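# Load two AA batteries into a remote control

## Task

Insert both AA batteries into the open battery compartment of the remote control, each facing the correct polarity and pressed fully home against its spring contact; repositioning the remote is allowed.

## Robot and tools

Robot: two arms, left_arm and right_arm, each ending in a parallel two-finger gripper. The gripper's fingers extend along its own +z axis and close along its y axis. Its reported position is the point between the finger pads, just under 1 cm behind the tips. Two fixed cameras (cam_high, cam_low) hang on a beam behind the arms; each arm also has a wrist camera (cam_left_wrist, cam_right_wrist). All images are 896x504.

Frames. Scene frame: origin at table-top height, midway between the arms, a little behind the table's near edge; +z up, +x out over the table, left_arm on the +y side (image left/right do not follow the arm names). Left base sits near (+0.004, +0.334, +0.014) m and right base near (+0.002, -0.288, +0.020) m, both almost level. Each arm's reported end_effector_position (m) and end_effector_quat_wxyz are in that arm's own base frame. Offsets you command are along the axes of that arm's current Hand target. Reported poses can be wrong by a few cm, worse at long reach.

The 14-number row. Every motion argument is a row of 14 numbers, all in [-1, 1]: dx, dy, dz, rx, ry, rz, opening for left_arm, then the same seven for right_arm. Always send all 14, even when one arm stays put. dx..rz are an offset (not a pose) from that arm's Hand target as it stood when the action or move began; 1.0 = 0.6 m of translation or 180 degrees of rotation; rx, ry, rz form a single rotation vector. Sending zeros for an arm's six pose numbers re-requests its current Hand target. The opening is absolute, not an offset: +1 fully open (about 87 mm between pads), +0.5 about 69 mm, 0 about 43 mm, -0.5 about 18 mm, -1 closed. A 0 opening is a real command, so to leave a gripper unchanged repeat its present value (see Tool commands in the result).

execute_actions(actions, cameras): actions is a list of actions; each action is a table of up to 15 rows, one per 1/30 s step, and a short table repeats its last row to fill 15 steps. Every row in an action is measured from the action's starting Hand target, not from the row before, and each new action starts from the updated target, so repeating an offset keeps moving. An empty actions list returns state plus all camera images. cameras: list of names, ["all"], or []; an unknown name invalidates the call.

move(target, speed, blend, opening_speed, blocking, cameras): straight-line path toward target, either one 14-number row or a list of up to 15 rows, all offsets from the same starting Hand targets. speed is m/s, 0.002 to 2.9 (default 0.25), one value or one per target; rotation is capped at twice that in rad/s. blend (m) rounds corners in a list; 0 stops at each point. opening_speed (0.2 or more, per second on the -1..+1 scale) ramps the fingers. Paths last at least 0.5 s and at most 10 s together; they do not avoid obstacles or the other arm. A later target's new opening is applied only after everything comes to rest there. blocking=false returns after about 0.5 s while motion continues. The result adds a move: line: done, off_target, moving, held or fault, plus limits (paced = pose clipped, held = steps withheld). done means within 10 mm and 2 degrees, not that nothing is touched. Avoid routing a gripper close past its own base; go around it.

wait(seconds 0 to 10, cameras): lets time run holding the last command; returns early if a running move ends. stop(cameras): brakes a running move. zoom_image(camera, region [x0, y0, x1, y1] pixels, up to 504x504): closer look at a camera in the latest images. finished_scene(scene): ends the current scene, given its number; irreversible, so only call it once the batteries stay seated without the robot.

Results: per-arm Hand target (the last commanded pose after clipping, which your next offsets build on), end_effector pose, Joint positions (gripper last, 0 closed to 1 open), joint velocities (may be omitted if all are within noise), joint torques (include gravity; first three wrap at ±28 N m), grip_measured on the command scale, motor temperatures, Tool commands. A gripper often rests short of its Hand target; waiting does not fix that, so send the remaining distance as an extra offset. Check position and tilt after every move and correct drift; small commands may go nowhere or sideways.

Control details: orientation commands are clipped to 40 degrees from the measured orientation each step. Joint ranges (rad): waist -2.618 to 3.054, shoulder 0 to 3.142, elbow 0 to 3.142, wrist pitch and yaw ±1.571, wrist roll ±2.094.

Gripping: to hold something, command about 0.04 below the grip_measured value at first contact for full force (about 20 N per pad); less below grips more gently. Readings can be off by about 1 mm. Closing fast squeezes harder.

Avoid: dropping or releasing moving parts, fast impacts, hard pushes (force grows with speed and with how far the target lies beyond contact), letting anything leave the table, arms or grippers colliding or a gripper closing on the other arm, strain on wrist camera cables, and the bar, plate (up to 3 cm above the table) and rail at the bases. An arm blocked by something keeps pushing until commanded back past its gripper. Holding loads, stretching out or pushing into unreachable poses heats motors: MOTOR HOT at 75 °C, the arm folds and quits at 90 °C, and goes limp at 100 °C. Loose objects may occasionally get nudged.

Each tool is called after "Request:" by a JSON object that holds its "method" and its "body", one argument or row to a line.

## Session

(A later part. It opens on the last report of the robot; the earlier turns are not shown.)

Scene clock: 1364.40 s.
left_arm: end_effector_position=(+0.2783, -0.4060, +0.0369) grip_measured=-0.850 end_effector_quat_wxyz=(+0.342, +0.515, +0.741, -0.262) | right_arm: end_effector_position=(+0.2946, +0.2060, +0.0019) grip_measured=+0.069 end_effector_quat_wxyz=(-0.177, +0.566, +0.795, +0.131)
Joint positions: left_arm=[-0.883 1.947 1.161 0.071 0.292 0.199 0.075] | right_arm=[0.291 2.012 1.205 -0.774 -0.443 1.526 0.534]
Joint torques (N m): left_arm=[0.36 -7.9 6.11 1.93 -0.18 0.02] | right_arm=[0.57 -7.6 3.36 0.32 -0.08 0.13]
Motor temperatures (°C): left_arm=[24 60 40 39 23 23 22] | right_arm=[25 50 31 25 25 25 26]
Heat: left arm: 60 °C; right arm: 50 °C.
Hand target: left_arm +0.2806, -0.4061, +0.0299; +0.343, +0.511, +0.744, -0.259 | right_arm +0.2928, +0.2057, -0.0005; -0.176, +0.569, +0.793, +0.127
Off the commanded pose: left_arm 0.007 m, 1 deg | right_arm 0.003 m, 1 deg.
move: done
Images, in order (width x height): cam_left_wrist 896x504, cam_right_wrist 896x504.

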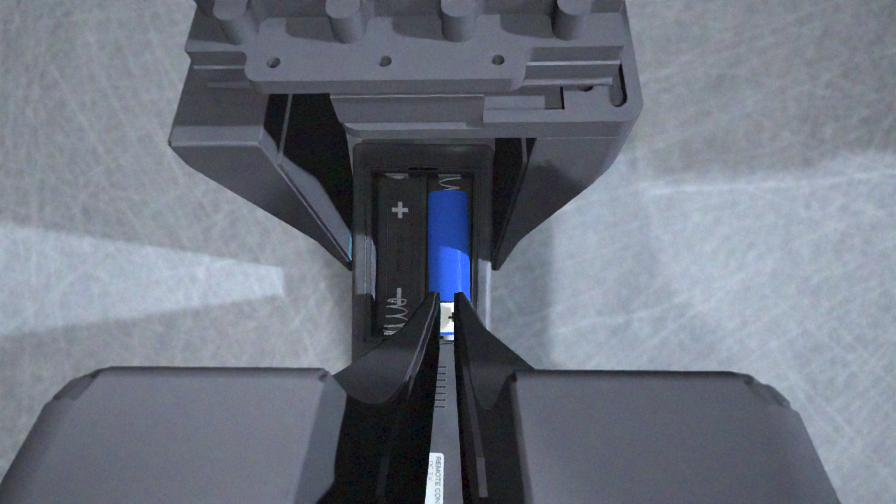

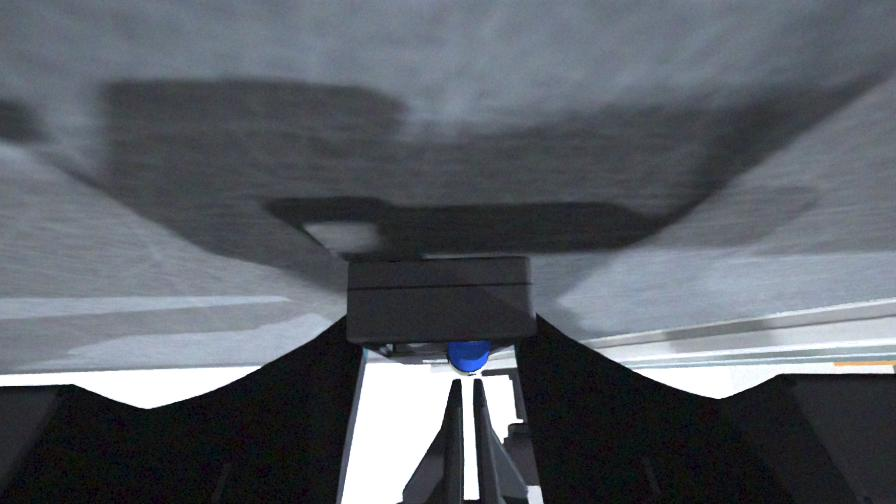

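Request:
{"method": "move", "body": {
  "target": [
    [0.0571,0,0.0355,0,0,0,-0.85,0,0,0,0,0,0,-0.02]
  ],
  "speed": 0.05,
  "cameras": ["cam_left_wrist","cam_right_wrist"]
}}

Request:
{"method": "zoom_image", "body": {
  "camera": "cam_left_wrist",
  "region": [380, 180, 520, 380]
}}

Request:
{"method": "zoom_image", "body": {
  "camera": "cam_right_wrist",
  "region": [340, 240, 560, 400]
}}

Scene clock: 1371.87 s.
left_arm: end_effector_position=(+0.2849, -0.4197, +0.0299) grip_measured=-0.850 end_effector_quat_wxyz=(+0.388, +0.512, +0.713, -0.282) | right_arm: end_effector_position=(+0.2946, +0.2060, +0.0019) grip_measured=+0.069 end_effector_quat_wxyz=(-0.177, +0.566, +0.795, +0.131)
Joint positions: left_arm=[-0.886 1.988 1.096 0.29 0.306 0.198 0.075] | right_arm=[0.291 2.012 1.205 -0.774 -0.443 1.526 0.534]
Joint torques (N m): left_arm=[0.58 -5.65 4.38 1.4 -0.35 0.04] | right_arm=[0.57 -7.61 3.34 0.32 -0.08 0.13]
Motor temperatures (°C): left_arm=[24 60 39 39 23 23 22] | right_arm=[25 50 31 25 25 25 26]
Heat: left arm: 60 °C; right arm: 50 °C.
Hand target: left_arm +0.2777, -0.4019, -0.0099; +0.344, +0.511, +0.744, -0.259 | right_arm +0.2928, +0.2057, -0.0005; -0.176, +0.569, +0.793, +0.127
Off the commanded pose: left_arm 0.044 m, 7 deg | right_arm 0.003 m, 1 deg.
move: off_target (left_arm)
Images, in order (width x height): cam_left_wrist 896x504, cam_right_wrist 896x504.

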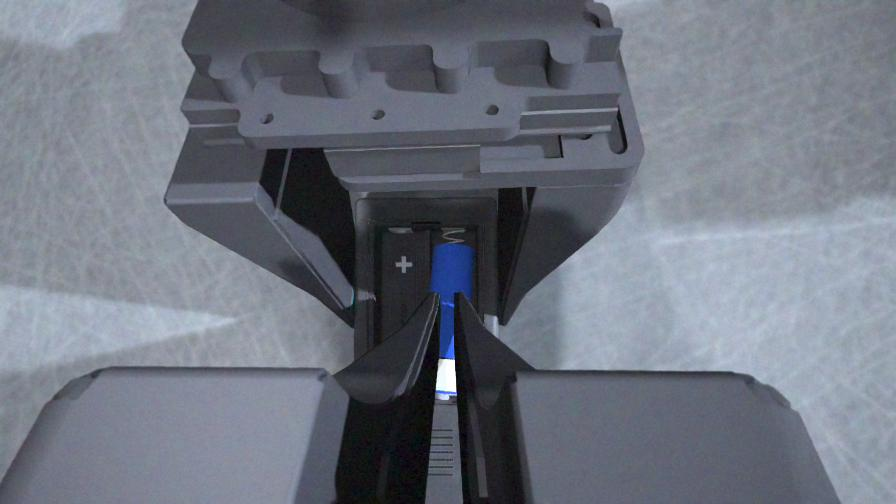

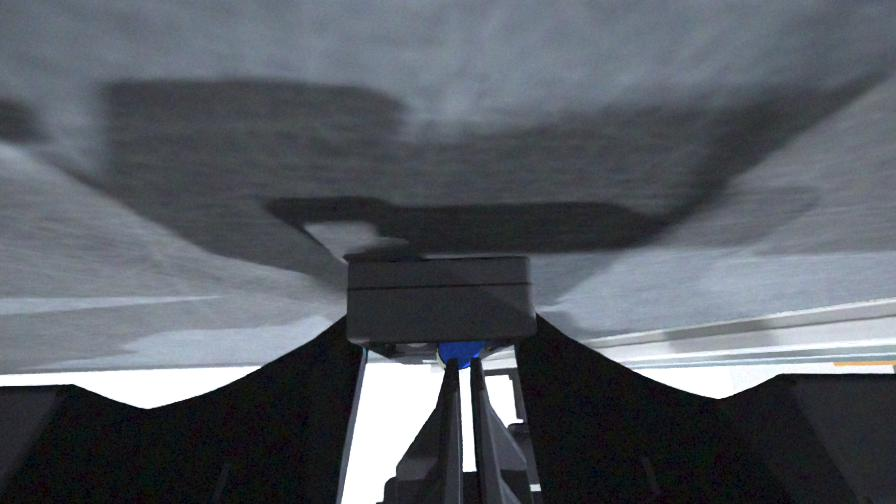

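Scaled by 2.520 from the camera's 896x504 image, which has a finer 1280x720 frame.

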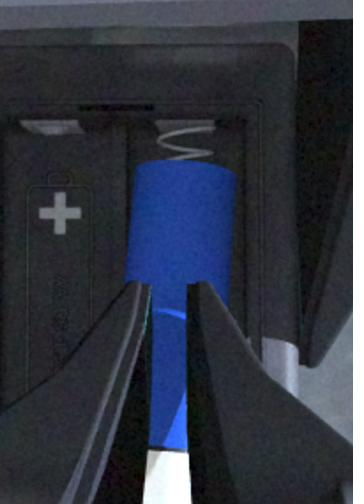

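Scaled by 2.291 from the camera's 896x504 image, which has a finer 1280x720 frame.

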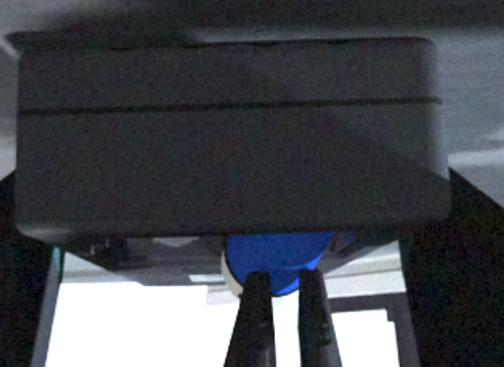

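Request:
{"method": "move", "body": {
  "target": [
    [-0.0446,-0.005,-0.0641,0,0,0,-0.85,0,0,0,0,0,0,-0.02],
    [0.0137,-0.006,-0.0168,0,0,0,-0.85,0,0,0,0,0,0,-0.02]
  ],
  "speed": 0.06,
  "cameras": ["cam_left_wrist","cam_right_wrist"]
}}

Request:
{"method": "zoom_image", "body": {
  "camera": "cam_left_wrist",
  "region": [380, 180, 520, 380]
}}

Request:
{"method": "zoom_image", "body": {
  "camera": "cam_right_wrist",
  "region": [340, 240, 560, 400]
}}

Scene clock: 1389.13 s.
left_arm: end_effector_position=(+0.2729, -0.4106, +0.0275) grip_measured=-0.850 end_effector_quat_wxyz=(+0.383, +0.515, +0.711, -0.287) | right_arm: end_effector_position=(+0.2964, +0.2066, +0.0019) grip_measured=+0.069 end_effector_quat_wxyz=(-0.175, +0.569, +0.793, +0.133)
Joint positions: left_arm=[-0.889 1.952 1.031 0.315 0.317 0.197 0.075] | right_arm=[0.291 2.012 1.205 -0.767 -0.443 1.535 0.534]
Joint torques (N m): left_arm=[1.03 -5.52 4.37 1.36 -0.43 0.07] | right_arm=[0.59 -7.61 3.36 0.26 -0.08 0.03]
Motor temperatures (°C): left_arm=[24 58 38 39 23 23 22] | right_arm=[25 50 31 25 25 25 26]
Heat: left arm: 58 °C; right arm: 50 °C.
Hand target: left_arm +0.2699, -0.3909, -0.0098; +0.344, +0.511, +0.744, -0.259 | right_arm +0.2927, +0.2058, -0.0005; -0.176, +0.569, +0.793, +0.127
Off the commanded pose: left_arm 0.042 m, 7 deg | right_arm 0.004 m, 1 deg.
move: off_target (left_arm)
Images, in order (width x height): cam_left_wrist 896x504, cam_right_wrist 896x504.

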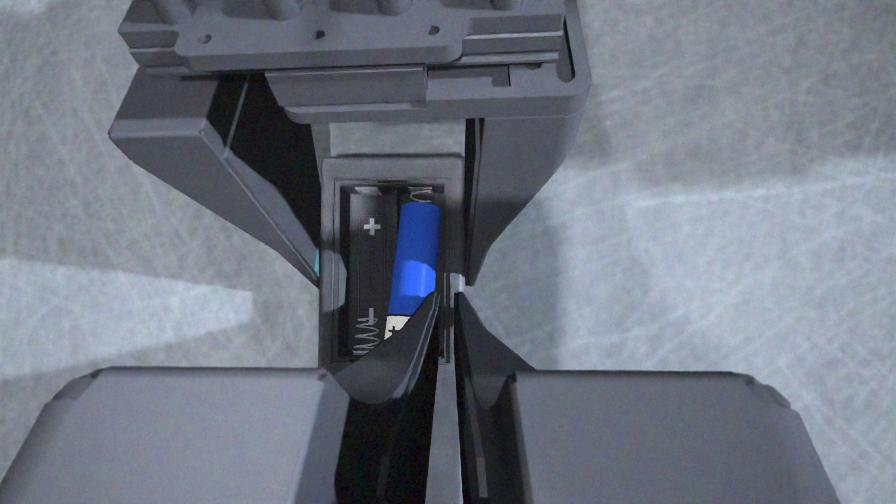

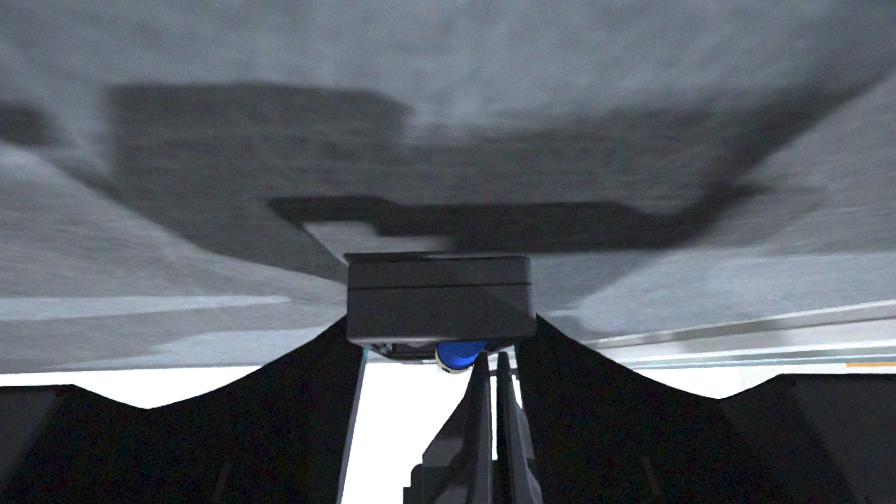

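Scaled by 2.520 from the camera's 896x504 image, which has a finer 1280x720 frame.

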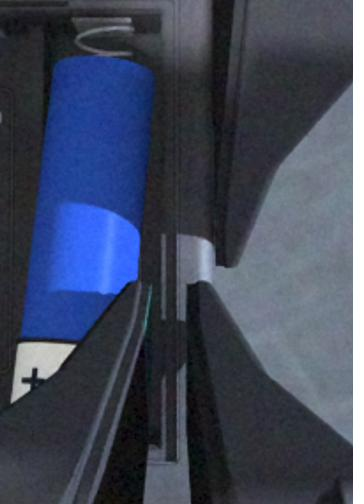

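Scaled by 2.291 from the camera's 896x504 image, which has a finer 1280x720 frame.

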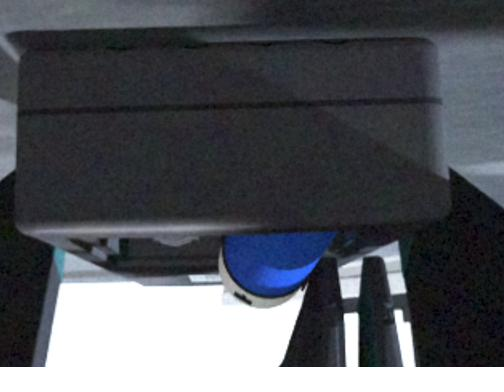

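Request:
{"method": "move", "body": {
  "target": [
    [-0.075,0.0,-0.062,0,0,0,-0.85,0,0,0,0,0,0,-0.02],
    [-0.075,0.028,-0.082,0,0,0,-0.4,0,0,0,0,0,0,-0.02]
  ],
  "speed": 0.08,
  "cameras": ["cam_left_wrist","cam_right_wrist"]
}}

Request:
{"method": "zoom_image", "body": {
  "camera": "cam_left_wrist",
  "region": [380, 120, 520, 320]
}}

Scene clock: 1397.73 s.
left_arm: end_effector_position=(+0.2772, -0.3713, +0.0331) grip_measured=-0.400 end_effector_quat_wxyz=(+0.323, +0.509, +0.756, -0.255) | right_arm: end_effector_position=(+0.2964, +0.2066, +0.0019) grip_measured=+0.069 end_effector_quat_wxyz=(-0.175, +0.569, +0.793, +0.133)
Joint positions: left_arm=[-0.829 1.88 1.084 0.025 0.32 0.221 0.3] | right_arm=[0.291 2.012 1.205 -0.767 -0.443 1.535 0.534]
Joint torques (N m): left_arm=[0.87 -11.97 8.49 1.51 0.05 0.2] | right_arm=[0.59 -7.61 3.36 0.25 -0.07 0.03]
Motor temperatures (°C): left_arm=[24 58 38 38 23 23 22] | right_arm=[25 50 31 25 25 25 26]
Heat: left arm: 58 °C; right arm: 50 °C.
Hand target: left_arm +0.2843, -0.3751, +0.0555; +0.344, +0.511, +0.744, -0.259 | right_arm +0.2927, +0.2057, -0.0005; -0.176, +0.569, +0.793, +0.126
Off the commanded pose: left_arm 0.024 m, 3 deg | right_arm 0.004 m, 1 deg.
move: off_target (left_arm); target 2's new opening was sent with left_arm's hand 0.024 m and 3 deg from that target
Images, in order (width x height): cam_left_wrist 896x504, cam_right_wrist 896x504.

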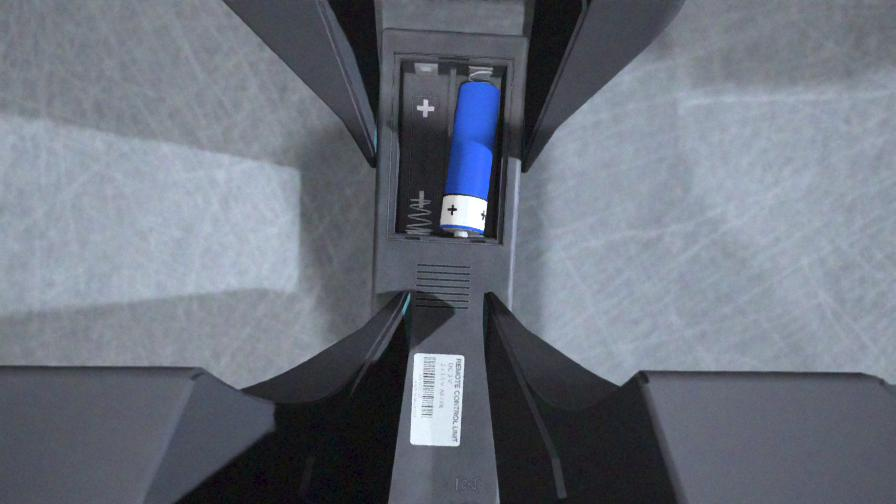

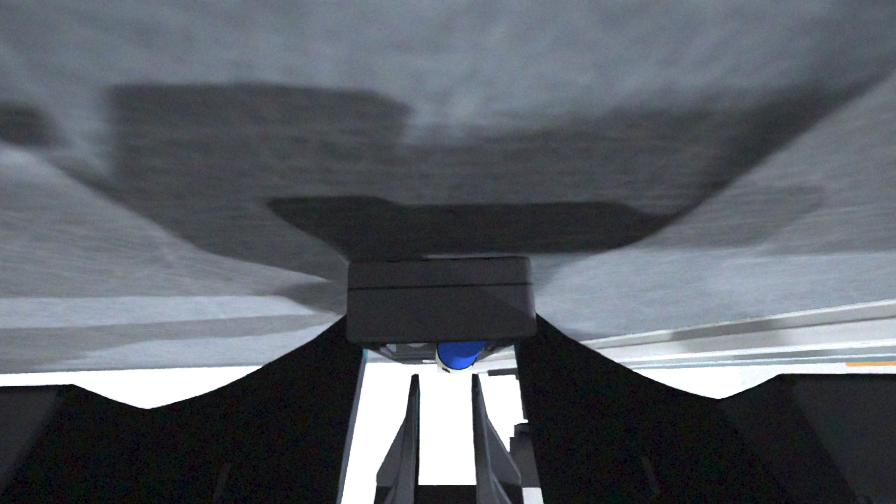

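Scaled by 2.520 from the camera's 896x504 image, which has a finer 1280x720 frame.

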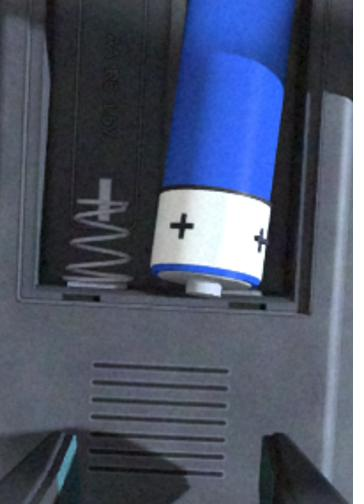

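Request:
{"method": "move", "body": {
  "target": [
    [0.0189,-0.0142,0.0561,0,0,0,-0.72,0,0,0,0,0,0,-0.02]
  ],
  "speed": 0.06,
  "cameras": ["cam_left_wrist","cam_right_wrist"]
}}

Request:
{"method": "zoom_image", "body": {
  "camera": "cam_left_wrist",
  "region": [380, 180, 520, 380]
}}

Scene clock: 1423.37 s.
left_arm: end_effector_position=(+0.2760, -0.3910, +0.0277) grip_measured=-0.720 end_effector_quat_wxyz=(+0.338, +0.517, +0.742, -0.261) | right_arm: end_effector_position=(+0.2964, +0.2066, +0.0019) grip_measured=+0.069 end_effector_quat_wxyz=(-0.175, +0.569, +0.793, +0.133)
Joint positions: left_arm=[-0.862 1.927 1.097 0.101 0.308 0.216 0.14] | right_arm=[0.291 2.012 1.205 -0.767 -0.443 1.535 0.534]
Joint torques (N m): left_arm=[0.13 -7.16 8.14 1.81 -0.19 -0.03] | right_arm=[0.58 -7.61 3.36 0.26 -0.07 0.03]
Motor temperatures (°C): left_arm=[24 62 41 38 23 23 22] | right_arm=[25 50 30 25 25 25 26]
Heat: left arm: 62 °C; right arm: 50 °C.
Hand target: left_arm +0.2818, -0.3963, +0.0258; +0.344, +0.511, +0.744, -0.259 | right_arm +0.2928, +0.2058, -0.0005; -0.176, +0.569, +0.793, +0.127
Off the commanded pose: left_arm 0.008 m, 1 deg | right_arm 0.004 m, 1 deg.
move: done
Images, in order (width x height): cam_left_wrist 896x504, cam_right_wrist 896x504.

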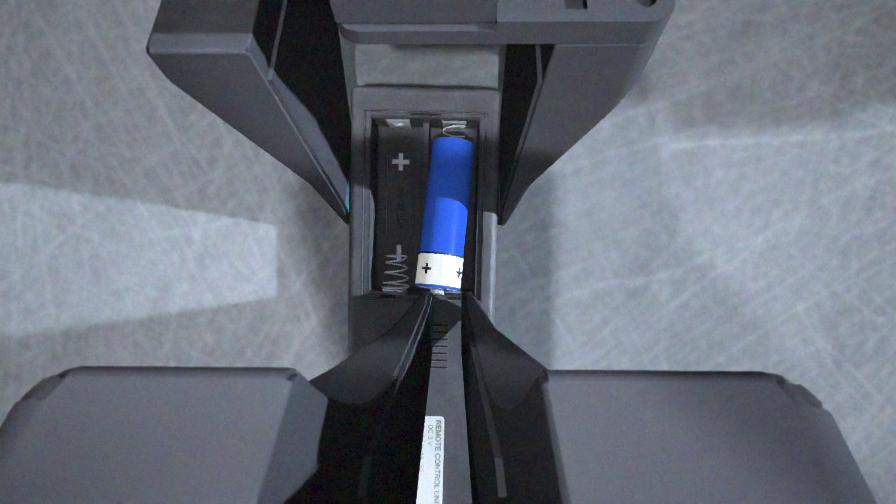

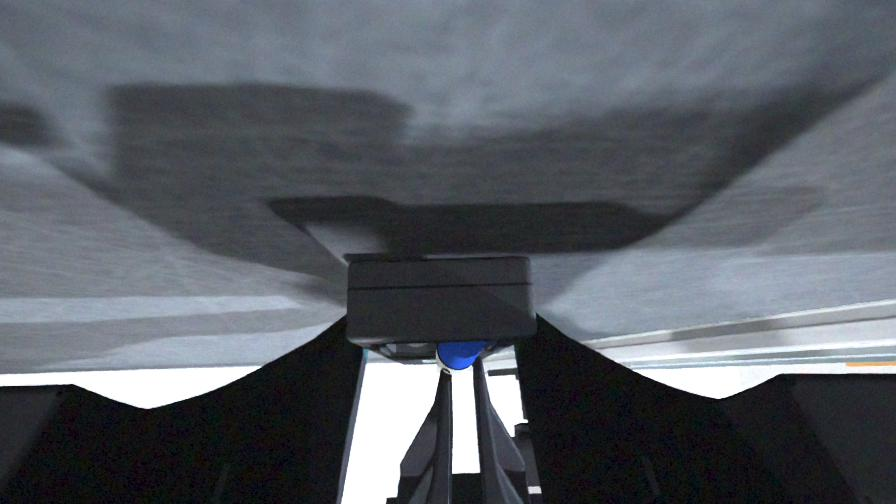

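Scaled by 2.520 from the camera's 896x504 image, which has a finer 1280x720 frame.

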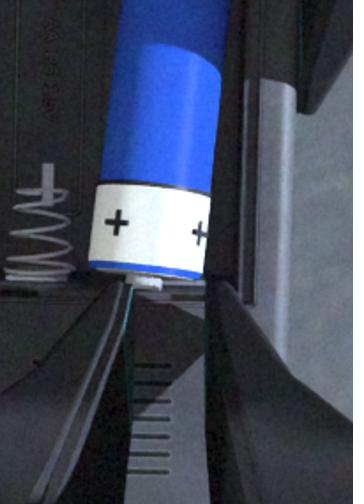

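Request:
{"method": "move", "body": {
  "target": [
    [-0.0155,0.0025,-0.0126,0,0,0,-0.72,0,0,0,0,0,0,-0.02],
    [-0.0285,0.0025,0.0034,0,0,0,-0.72,0,0,0,0,0,0,-0.02],
    [-0.0105,0.0025,0.0181,0,0,0,-0.72,0,0,0,0,0,0,-0.02]
  ],
  "speed": 0.06,
  "cameras": ["cam_left_wrist","cam_right_wrist"]
}}

Request:
{"method": "zoom_image", "body": {
  "camera": "cam_left_wrist",
  "region": [380, 180, 520, 380]
}}

Scene clock: 1432.93 s.
left_arm: end_effector_position=(+0.2846, -0.4064, +0.0321) grip_measured=-0.720 end_effector_quat_wxyz=(+0.343, +0.517, +0.739, -0.262) | right_arm: end_effector_position=(+0.2964, +0.2066, +0.0019) grip_measured=+0.069 end_effector_quat_wxyz=(-0.175, +0.569, +0.793, +0.133)
Joint positions: left_arm=[-0.872 1.97 1.172 0.082 0.301 0.21 0.14] | right_arm=[0.291 2.012 1.205 -0.767 -0.443 1.535 0.534]
Joint torques (N m): left_arm=[0.25 -7.45 6.49 1.96 -0.19 -0.01] | right_arm=[0.59 -7.61 3.36 0.26 -0.07 0.03]
Motor temperatures (°C): left_arm=[24 61 42 38 23 23 22] | right_arm=[25 50 30 25 25 25 26]
Heat: left arm: 61 °C; right arm: 50 °C.
Hand target: left_arm +0.2875, -0.4074, +0.0237; +0.344, +0.511, +0.744, -0.259 | right_arm +0.2928, +0.2058, -0.0005; -0.176, +0.569, +0.793, +0.127
Off the commanded pose: left_arm 0.009 m, 1 deg | right_arm 0.004 m, 1 deg.
move: done
Images, in order (width x height): cam_left_wrist 896x504, cam_right_wrist 896x504.

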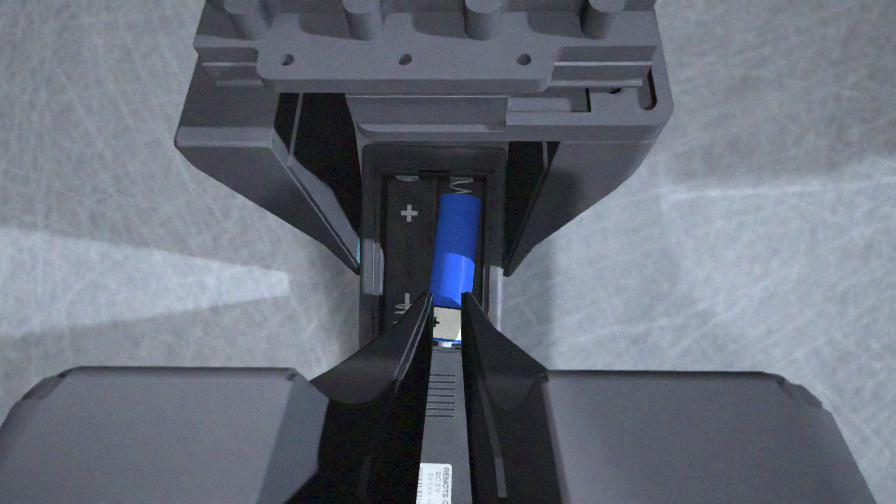

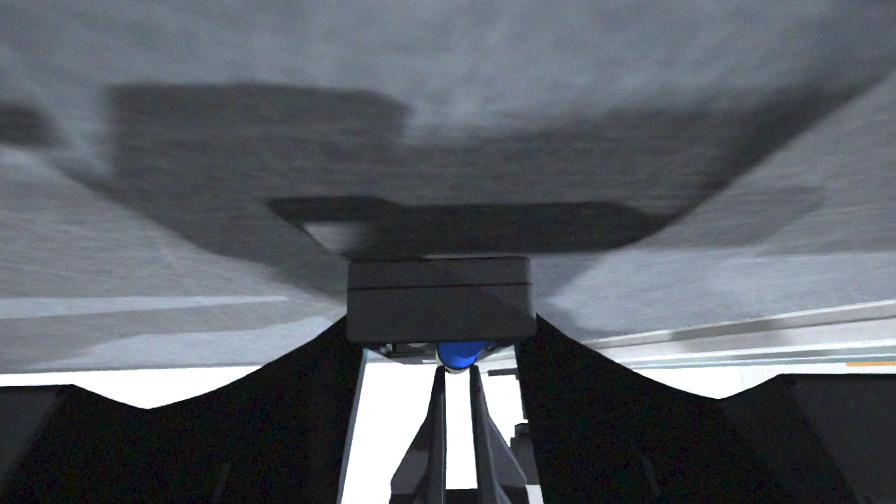

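Scaled by 2.520 from the camera's 896x504 image, which has a finer 1280x720 frame.

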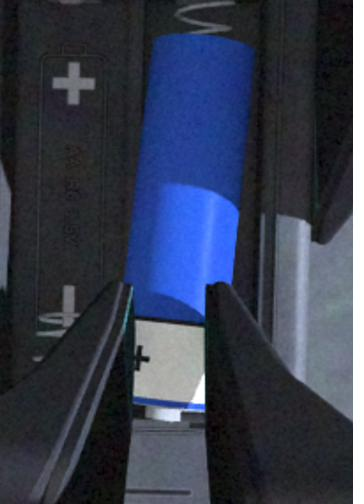

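Request:
{"method": "move", "body": {
  "target": [
    [0,-0.0125,0,0,0,0,-0.72,0,0,0,0,0,0,-0.02]
  ],
  "speed": 0.06,
  "cameras": ["cam_left_wrist","cam_right_wrist"]
}}

Request:
{"method": "zoom_image", "body": {
  "camera": "cam_left_wrist",
  "region": [380, 180, 520, 380]
}}

Scene clock: 1441.33 s.
left_arm: end_effector_position=(+0.2822, -0.4110, +0.0333) grip_measured=-0.720 end_effector_quat_wxyz=(+0.349, +0.516, +0.738, -0.261) | right_arm: end_effector_position=(+0.2964, +0.2066, +0.0019) grip_measured=+0.069 end_effector_quat_wxyz=(-0.175, +0.569, +0.793, +0.133)
Joint positions: left_arm=[-0.887 1.97 1.17 0.099 0.283 0.202 0.14] | right_arm=[0.291 2.012 1.205 -0.767 -0.443 1.535 0.534]
Joint torques (N m): left_arm=[0.06 -8.18 5.68 1.87 -0.17 -0.03] | right_arm=[0.59 -7.61 3.36 0.26 -0.07 0.03]
Motor temperatures (°C): left_arm=[24 60 41 39 23 23 22] | right_arm=[25 50 30 25 25 25 26]
Heat: left arm: 60 °C; right arm: 50 °C.
Hand target: left_arm +0.2805, -0.4099, +0.0240; +0.344, +0.511, +0.744, -0.259 | right_arm +0.2928, +0.2058, -0.0005; -0.176, +0.569, +0.793, +0.127
Off the commanded pose: left_arm 0.010 m, 1 deg | right_arm 0.004 m, 1 deg.
move: done
Images, in order (width x height): cam_left_wrist 896x504, cam_right_wrist 896x504.

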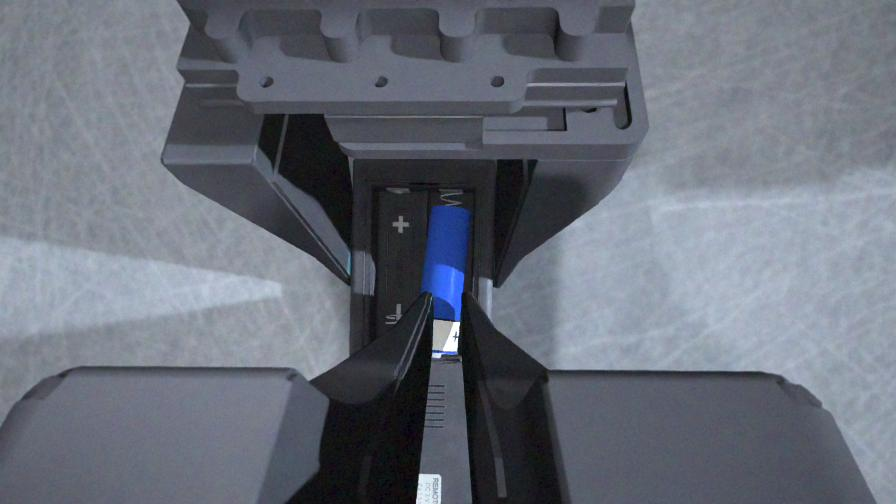

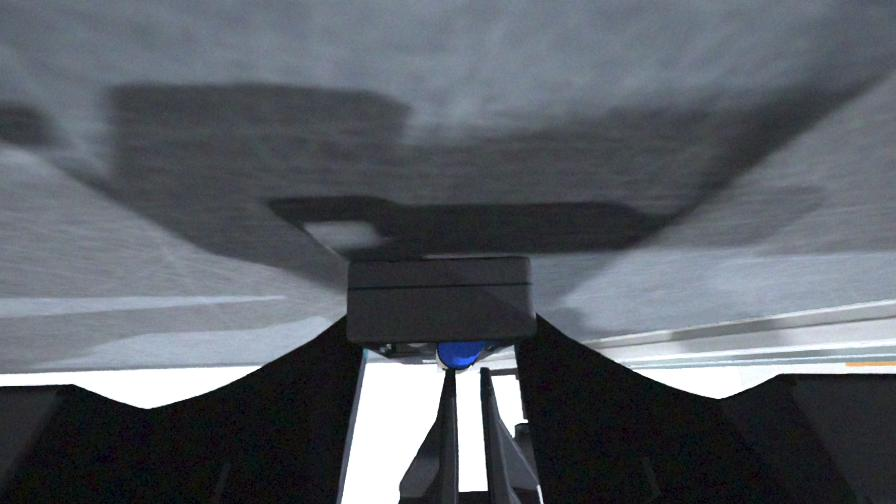

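Scaled by 2.520 from the camera's 896x504 image, which has a finer 1280x720 frame.

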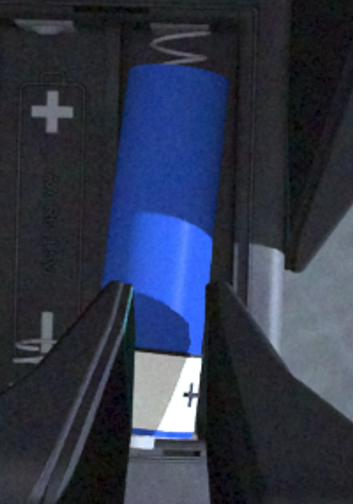

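Request:
{"method": "move", "body": {
  "target": [
    [0.006,-0.0125,0.005,0,0,0,-0.72,0,0,0,0,0,0,-0.02]
  ],
  "speed": 0.06,
  "cameras": ["cam_left_wrist","cam_right_wrist"]
}}

Request:
{"method": "zoom_image", "body": {
  "camera": "cam_left_wrist",
  "region": [380, 180, 520, 380]
}}

Scene clock: 1447.73 s.
left_arm: end_effector_position=(+0.2755, -0.4170, +0.0323) grip_measured=-0.720 end_effector_quat_wxyz=(+0.355, +0.515, +0.734, -0.264) | right_arm: end_effector_position=(+0.2964, +0.2066, +0.0019) grip_measured=+0.069 end_effector_quat_wxyz=(-0.175, +0.569, +0.793, +0.133)
Joint positions: left_arm=[-0.908 1.97 1.152 0.134 0.27 0.187 0.14] | right_arm=[0.291 2.012 1.205 -0.767 -0.443 1.535 0.534]
Joint torques (N m): left_arm=[0.27 -8.06 5.53 1.78 -0.15 0.03] | right_arm=[0.59 -7.61 3.36 0.26 -0.07 0.03]
Motor temperatures (°C): left_arm=[24 60 41 39 23 23 22] | right_arm=[25 50 30 25 25 25 26]
Heat: left arm: 60 °C; right arm: 50 °C.
Hand target: left_arm +0.2733, -0.4127, +0.0196; +0.344, +0.511, +0.744, -0.259 | right_arm +0.2928, +0.2058, -0.0005; -0.176, +0.569, +0.793, +0.127
Off the commanded pose: left_arm 0.014 m, 2 deg | right_arm 0.004 m, 1 deg.
move: off_target (left_arm)
Images, in order (width x height): cam_left_wrist 896x504, cam_right_wrist 896x504.

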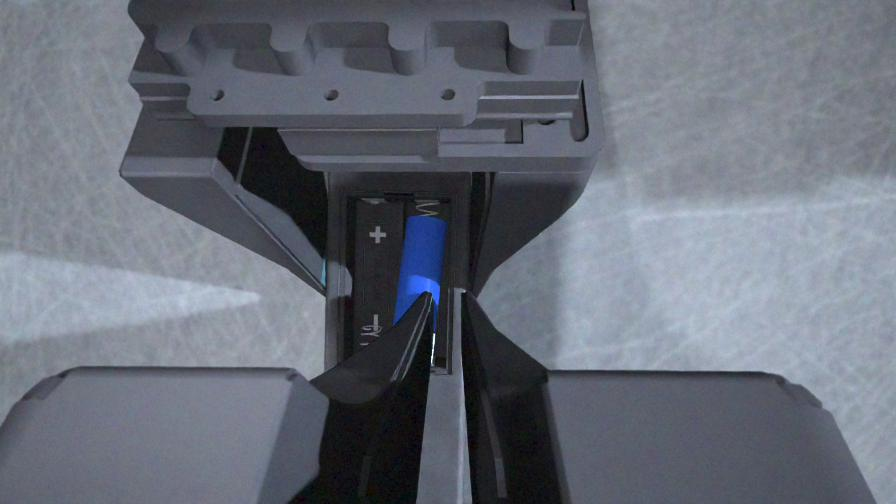

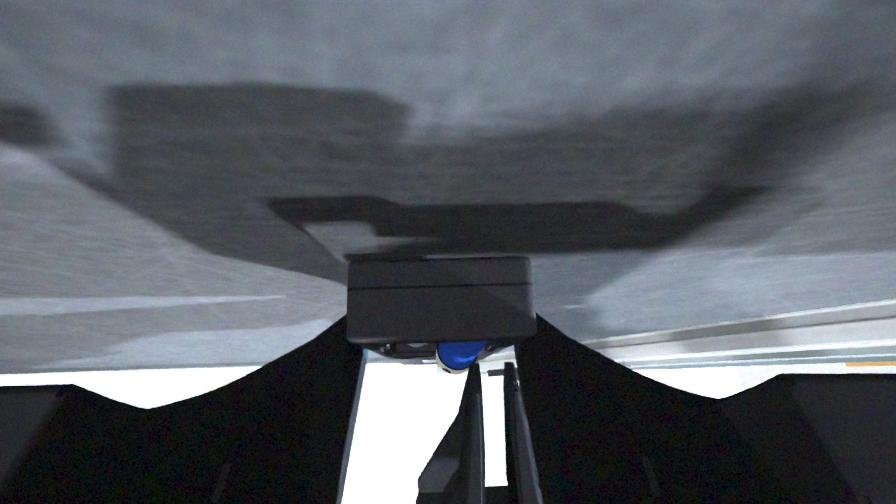

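Scaled by 2.520 from the camera's 896x504 image, which has a finer 1280x720 frame.

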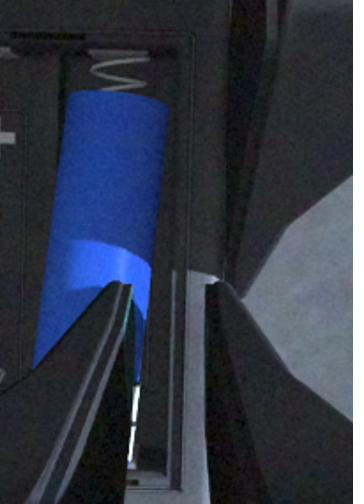

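Request:
{"method": "move", "body": {
  "target": [
    [-0.0583,0,-0.0473,0,0,0,-1,0,0,0,0,0,0,-0.02],
    [-0.0542,0.037,-0.0525,0,0,0,-1,0,0,0,0,0,0,-0.02]
  ],
  "speed": 0.08,
  "cameras": ["cam_left_wrist"]
}}

Scene clock: 1459.00 s.
left_arm: end_effector_position=(+0.2881, -0.3981, +0.0476) grip_measured=-1.000 end_effector_quat_wxyz=(+0.330, +0.509, +0.753, -0.256) | right_arm: end_effector_position=(+0.2964, +0.2066, +0.0019) grip_measured=+0.069 end_effector_quat_wxyz=(-0.175, +0.569, +0.793, +0.133)
Joint positions: left_arm=[-0.855 1.938 1.219 -0.031 0.3 0.202 0] | right_arm=[0.291 2.012 1.205 -0.767 -0.443 1.535 0.534]
Joint torques (N m): left_arm=[0.9 -11.29 8.76 1.48 0.03 0.2] | right_arm=[0.59 -7.61 3.36 0.26 -0.07 0.03]
Motor temperatures (°C): left_arm=[24 59 41 39 23 23 22] | right_arm=[25 50 30 25 25 25 26]
Heat: left arm: 59 °C; right arm: 50 °C.
Hand target: left_arm +0.2942, -0.4007, +0.0638; +0.343, +0.511, +0.744, -0.259 | right_arm +0.2928, +0.2058, -0.0005; -0.176, +0.569, +0.793, +0.127
Off the commanded pose: left_arm 0.018 m, 2 deg | right_arm 0.004 m, 1 deg.
move: off_target (left_arm)
Images, in order (width x height): cam_left_wrist 896x504.

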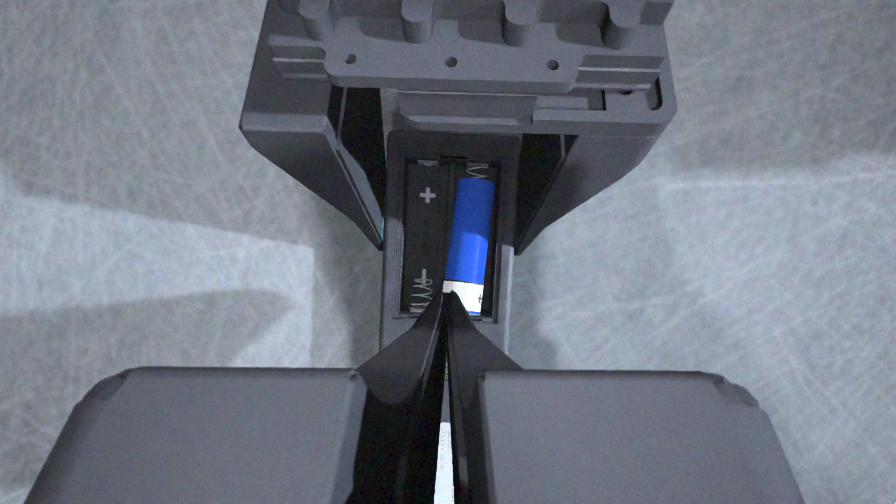

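Request:
{"method": "move", "body": {
  "target": [
    [-0.0063,0.016,0.0078,0,0,0,-1,0,0,0,0,0,0,-0.02],
    [0.052,0.016,0.0551,0,0,0,-1,0,0,0,0,0,0,-0.02]
  ],
  "speed": 0.06,
  "cameras": ["cam_left_wrist"]
}}

Request:
{"method": "zoom_image", "body": {
  "camera": "cam_left_wrist",
  "region": [360, 180, 540, 380]
}}

Scene clock: 1468.83 s.
left_arm: end_effector_position=(+0.3008, -0.4046, +0.0258) grip_measured=-1.000 end_effector_quat_wxyz=(+0.342, +0.508, +0.746, -0.260) | right_arm: end_effector_position=(+0.2964, +0.2066, +0.0019) grip_measured=+0.069 end_effector_quat_wxyz=(-0.175, +0.569, +0.793, +0.133)
Joint positions: left_arm=[-0.841 2.013 1.211 0.078 0.313 0.214 0] | right_arm=[0.291 2.012 1.205 -0.767 -0.443 1.535 0.534]
Joint torques (N m): left_arm=[0.83 -8.36 6.06 1.93 -0.01 0.2] | right_arm=[0.58 -7.61 3.36 0.26 -0.07 0.03]
Motor temperatures (°C): left_arm=[24 59 41 39 23 23 22] | right_arm=[25 50 30 25 25 25 26]
Heat: left arm: 59 °C; right arm: 50 °C.
Hand target: left_arm +0.3039, -0.4036, +0.0186; +0.344, +0.511, +0.744, -0.259 | right_arm +0.2928, +0.2058, -0.0005; -0.176, +0.569, +0.793, +0.127
Off the commanded pose: left_arm 0.008 m, 0 deg | right_arm 0.004 m, 1 deg.
move: done
Images, in order (width x height): cam_left_wrist 896x504.

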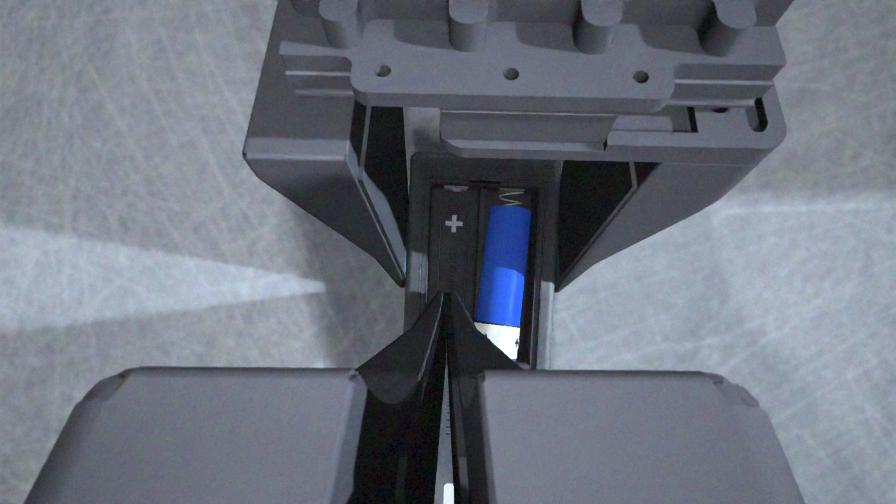

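Scaled by 2.520 from the camera's 896x504 image, which has a finer 1280x720 frame.

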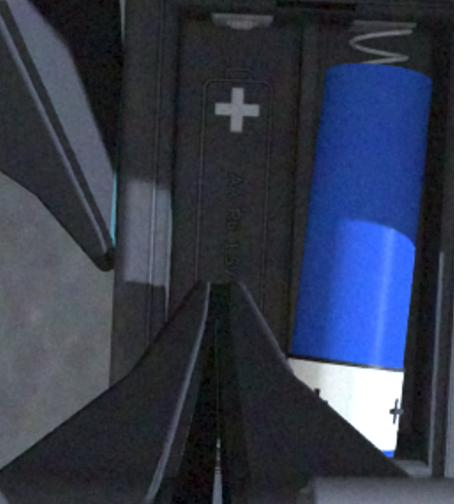

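Request:
{"method": "move", "body": {
  "target": [
    [0.008,0,0.0065,0,0,0,-1,0,0,0,0,0,0,-0.02],
    [0.008,-0.035,0.0065,0,0,0,-1,0,0,0,0,0,0,-0.02]
  ],
  "speed": 0.05,
  "cameras": ["cam_left_wrist","cam_right_wrist"]
}}

Request:
{"method": "zoom_image", "body": {
  "camera": "cam_left_wrist",
  "region": [360, 180, 540, 380]
}}

Scene clock: 1479.10 s.
left_arm: end_effector_position=(+0.2924, -0.4117, +0.0167) grip_measured=-1.000 end_effector_quat_wxyz=(+0.354, +0.513, +0.740, -0.253) | right_arm: end_effector_position=(+0.2953, +0.2063, +0.0020) grip_measured=+0.069 end_effector_quat_wxyz=(-0.177, +0.569, +0.793, +0.131)
Joint positions: left_arm=[-0.876 2.025 1.173 0.15 0.274 0.209 0] | right_arm=[0.291 2.012 1.205 -0.772 -0.443 1.534 0.534]
Joint torques (N m): left_arm=[-0.44 -10.3 5.19 1.66 0 -0.09] | right_arm=[0.58 -7.61 3.34 0.3 -0.07 0.04]
Motor temperatures (°C): left_arm=[24 60 40 39 23 23 22] | right_arm=[25 50 30 25 25 25 26]
Heat: left arm: 60 °C; right arm: 50 °C.
Hand target: left_arm +0.2838, -0.4110, +0.0131; +0.344, +0.511, +0.744, -0.259 | right_arm +0.2927, +0.2057, -0.0005; -0.176, +0.569, +0.793, +0.126
Off the commanded pose: left_arm 0.009 m, 1 deg | right_arm 0.004 m, 1 deg.
move: done
Images, in order (width x height): cam_left_wrist 896x504, cam_right_wrist 896x504.

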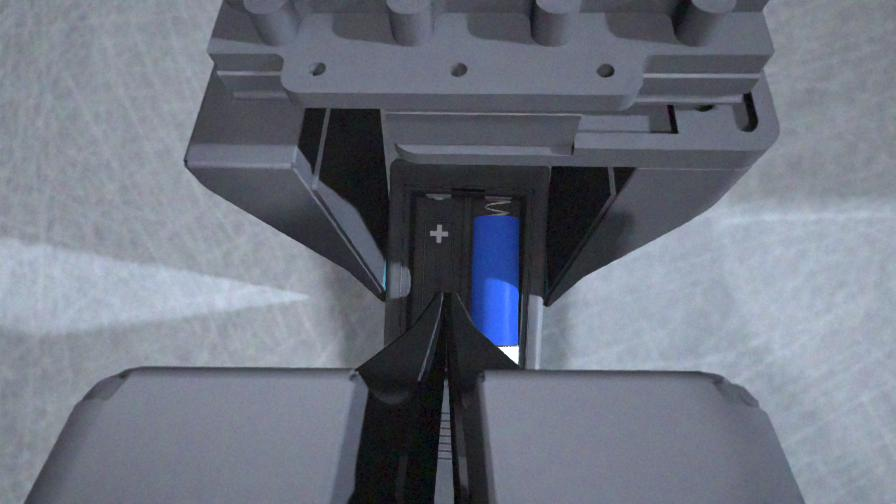

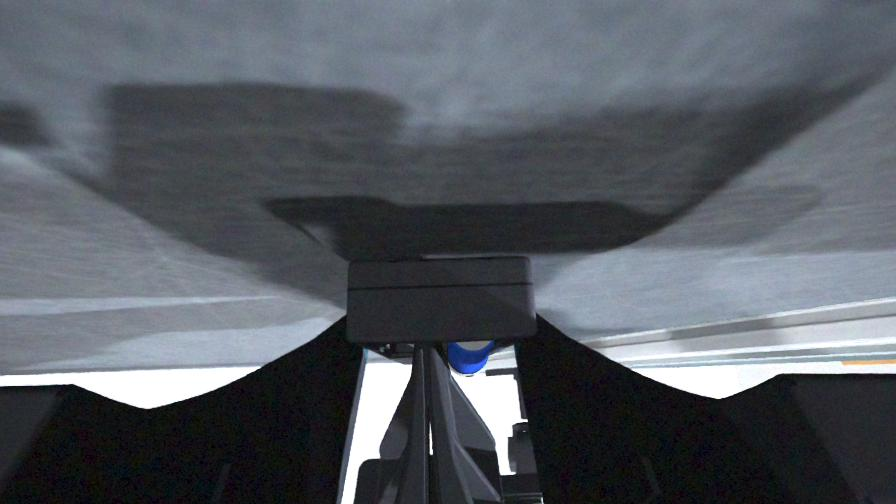

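Scaled by 2.520 from the camera's 896x504 image, which has a finer 1280x720 frame.

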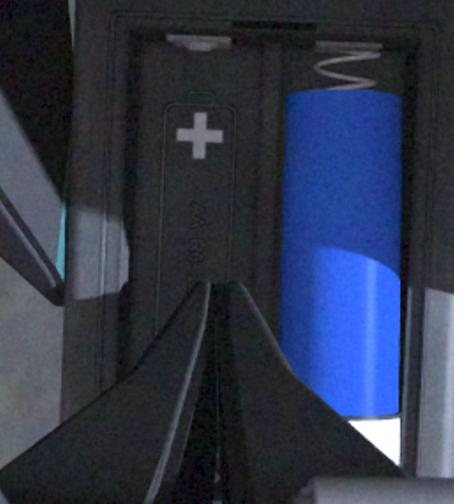

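Request:
{"method": "move", "body": {
  "target": [
    [-0.0,0.02,-0.0,0,0,0,-1,0,0,0,0,0,0,-0.02],
    [-0.05,0.01,-0.05,0,0,0,-1,0,0,0,0,0,0,-0.02],
    [-0.04,0.0,-0.11,0,0,0,-0.72,0,0,0,0,0,0,-0.02]
  ],
  "speed": 0.08,
  "cameras": ["cam_left_wrist","cam_right_wrist"]
}}

Request:
{"method": "zoom_image", "body": {
  "camera": "cam_left_wrist",
  "region": [400, 120, 540, 280]
}}

Request:
{"method": "zoom_image", "body": {
  "camera": "cam_right_wrist",
  "region": [340, 240, 560, 400]
}}

Scene clock: 1489.43 s.
left_arm: end_effector_position=(+0.2728, -0.3816, +0.0637) grip_measured=-0.720 end_effector_quat_wxyz=(+0.338, +0.511, +0.747, -0.258) | right_arm: end_effector_position=(+0.2953, +0.2063, +0.0020) grip_measured=+0.069 end_effector_quat_wxyz=(-0.177, +0.569, +0.793, +0.131)
Joint positions: left_arm=[-0.856 1.825 1.126 -0.033 0.302 0.209 0.14] | right_arm=[0.291 2.012 1.205 -0.772 -0.443 1.534 0.534]
Joint torques (N m): left_arm=[1.11 -11.55 6.2 1.55 0.02 0.16] | right_arm=[0.58 -7.61 3.34 0.3 -0.07 0.04]
Motor temperatures (°C): left_arm=[24 62 40 39 23 23 22] | right_arm=[25 50 30 25 25 25 26]
Heat: left arm: 62 °C; right arm: 50 °C.
Hand target: left_arm +0.2734, -0.3763, +0.0733; +0.344, +0.511, +0.744, -0.259 | right_arm +0.2927, +0.2057, -0.0005; -0.176, +0.569, +0.793, +0.126
Off the commanded pose: left_arm 0.011 m, 1 deg | right_arm 0.004 m, 1 deg.
move: off_target (left_arm); target 3's new opening was sent with left_arm's hand 0.011 m and 1 deg from that target
Images, in order (width x height): cam_left_wrist 896x504, cam_right_wrist 896x504.

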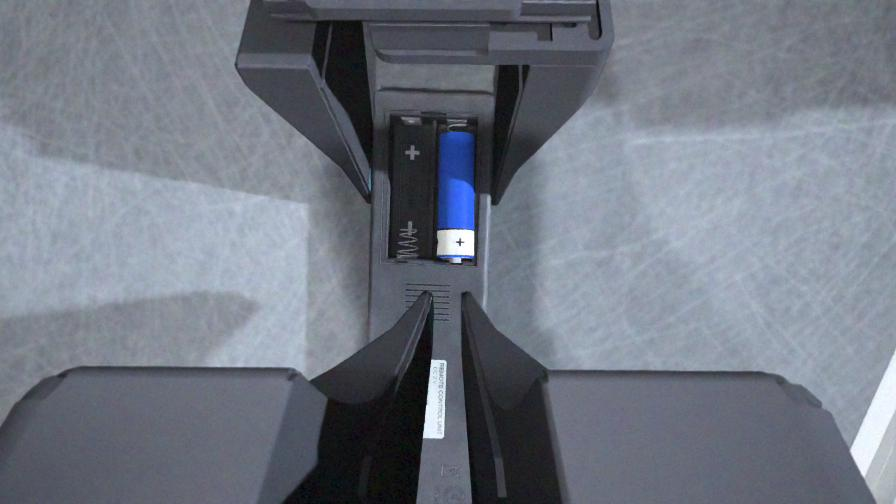

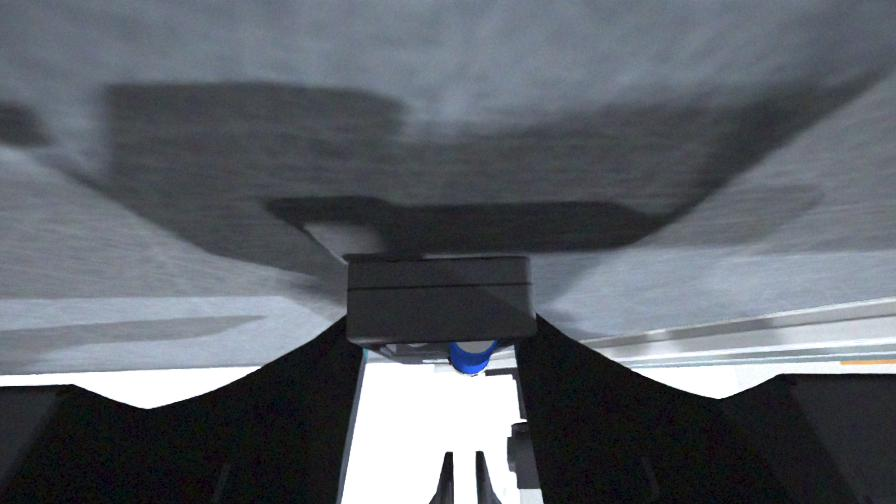

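Scaled by 3.150 from the camera's 896x504 image, which has a finer 1280x720 frame.

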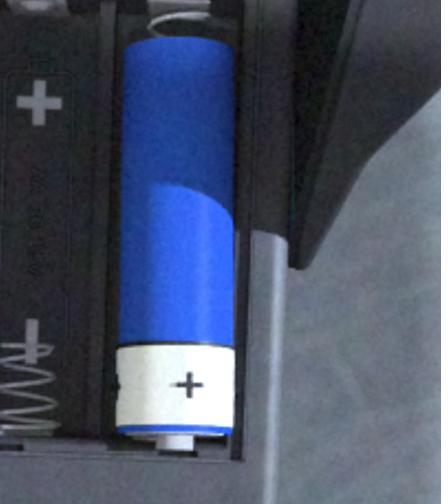

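Scaled by 2.291 from the camera's 896x504 image, which has a finer 1280x720 frame.

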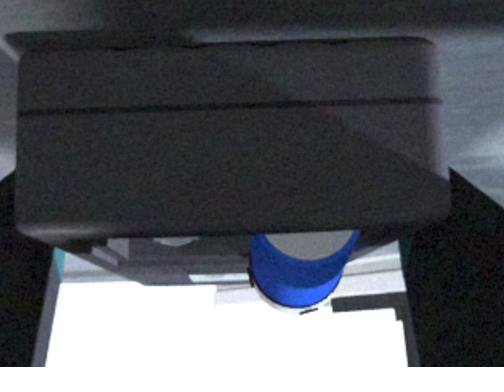

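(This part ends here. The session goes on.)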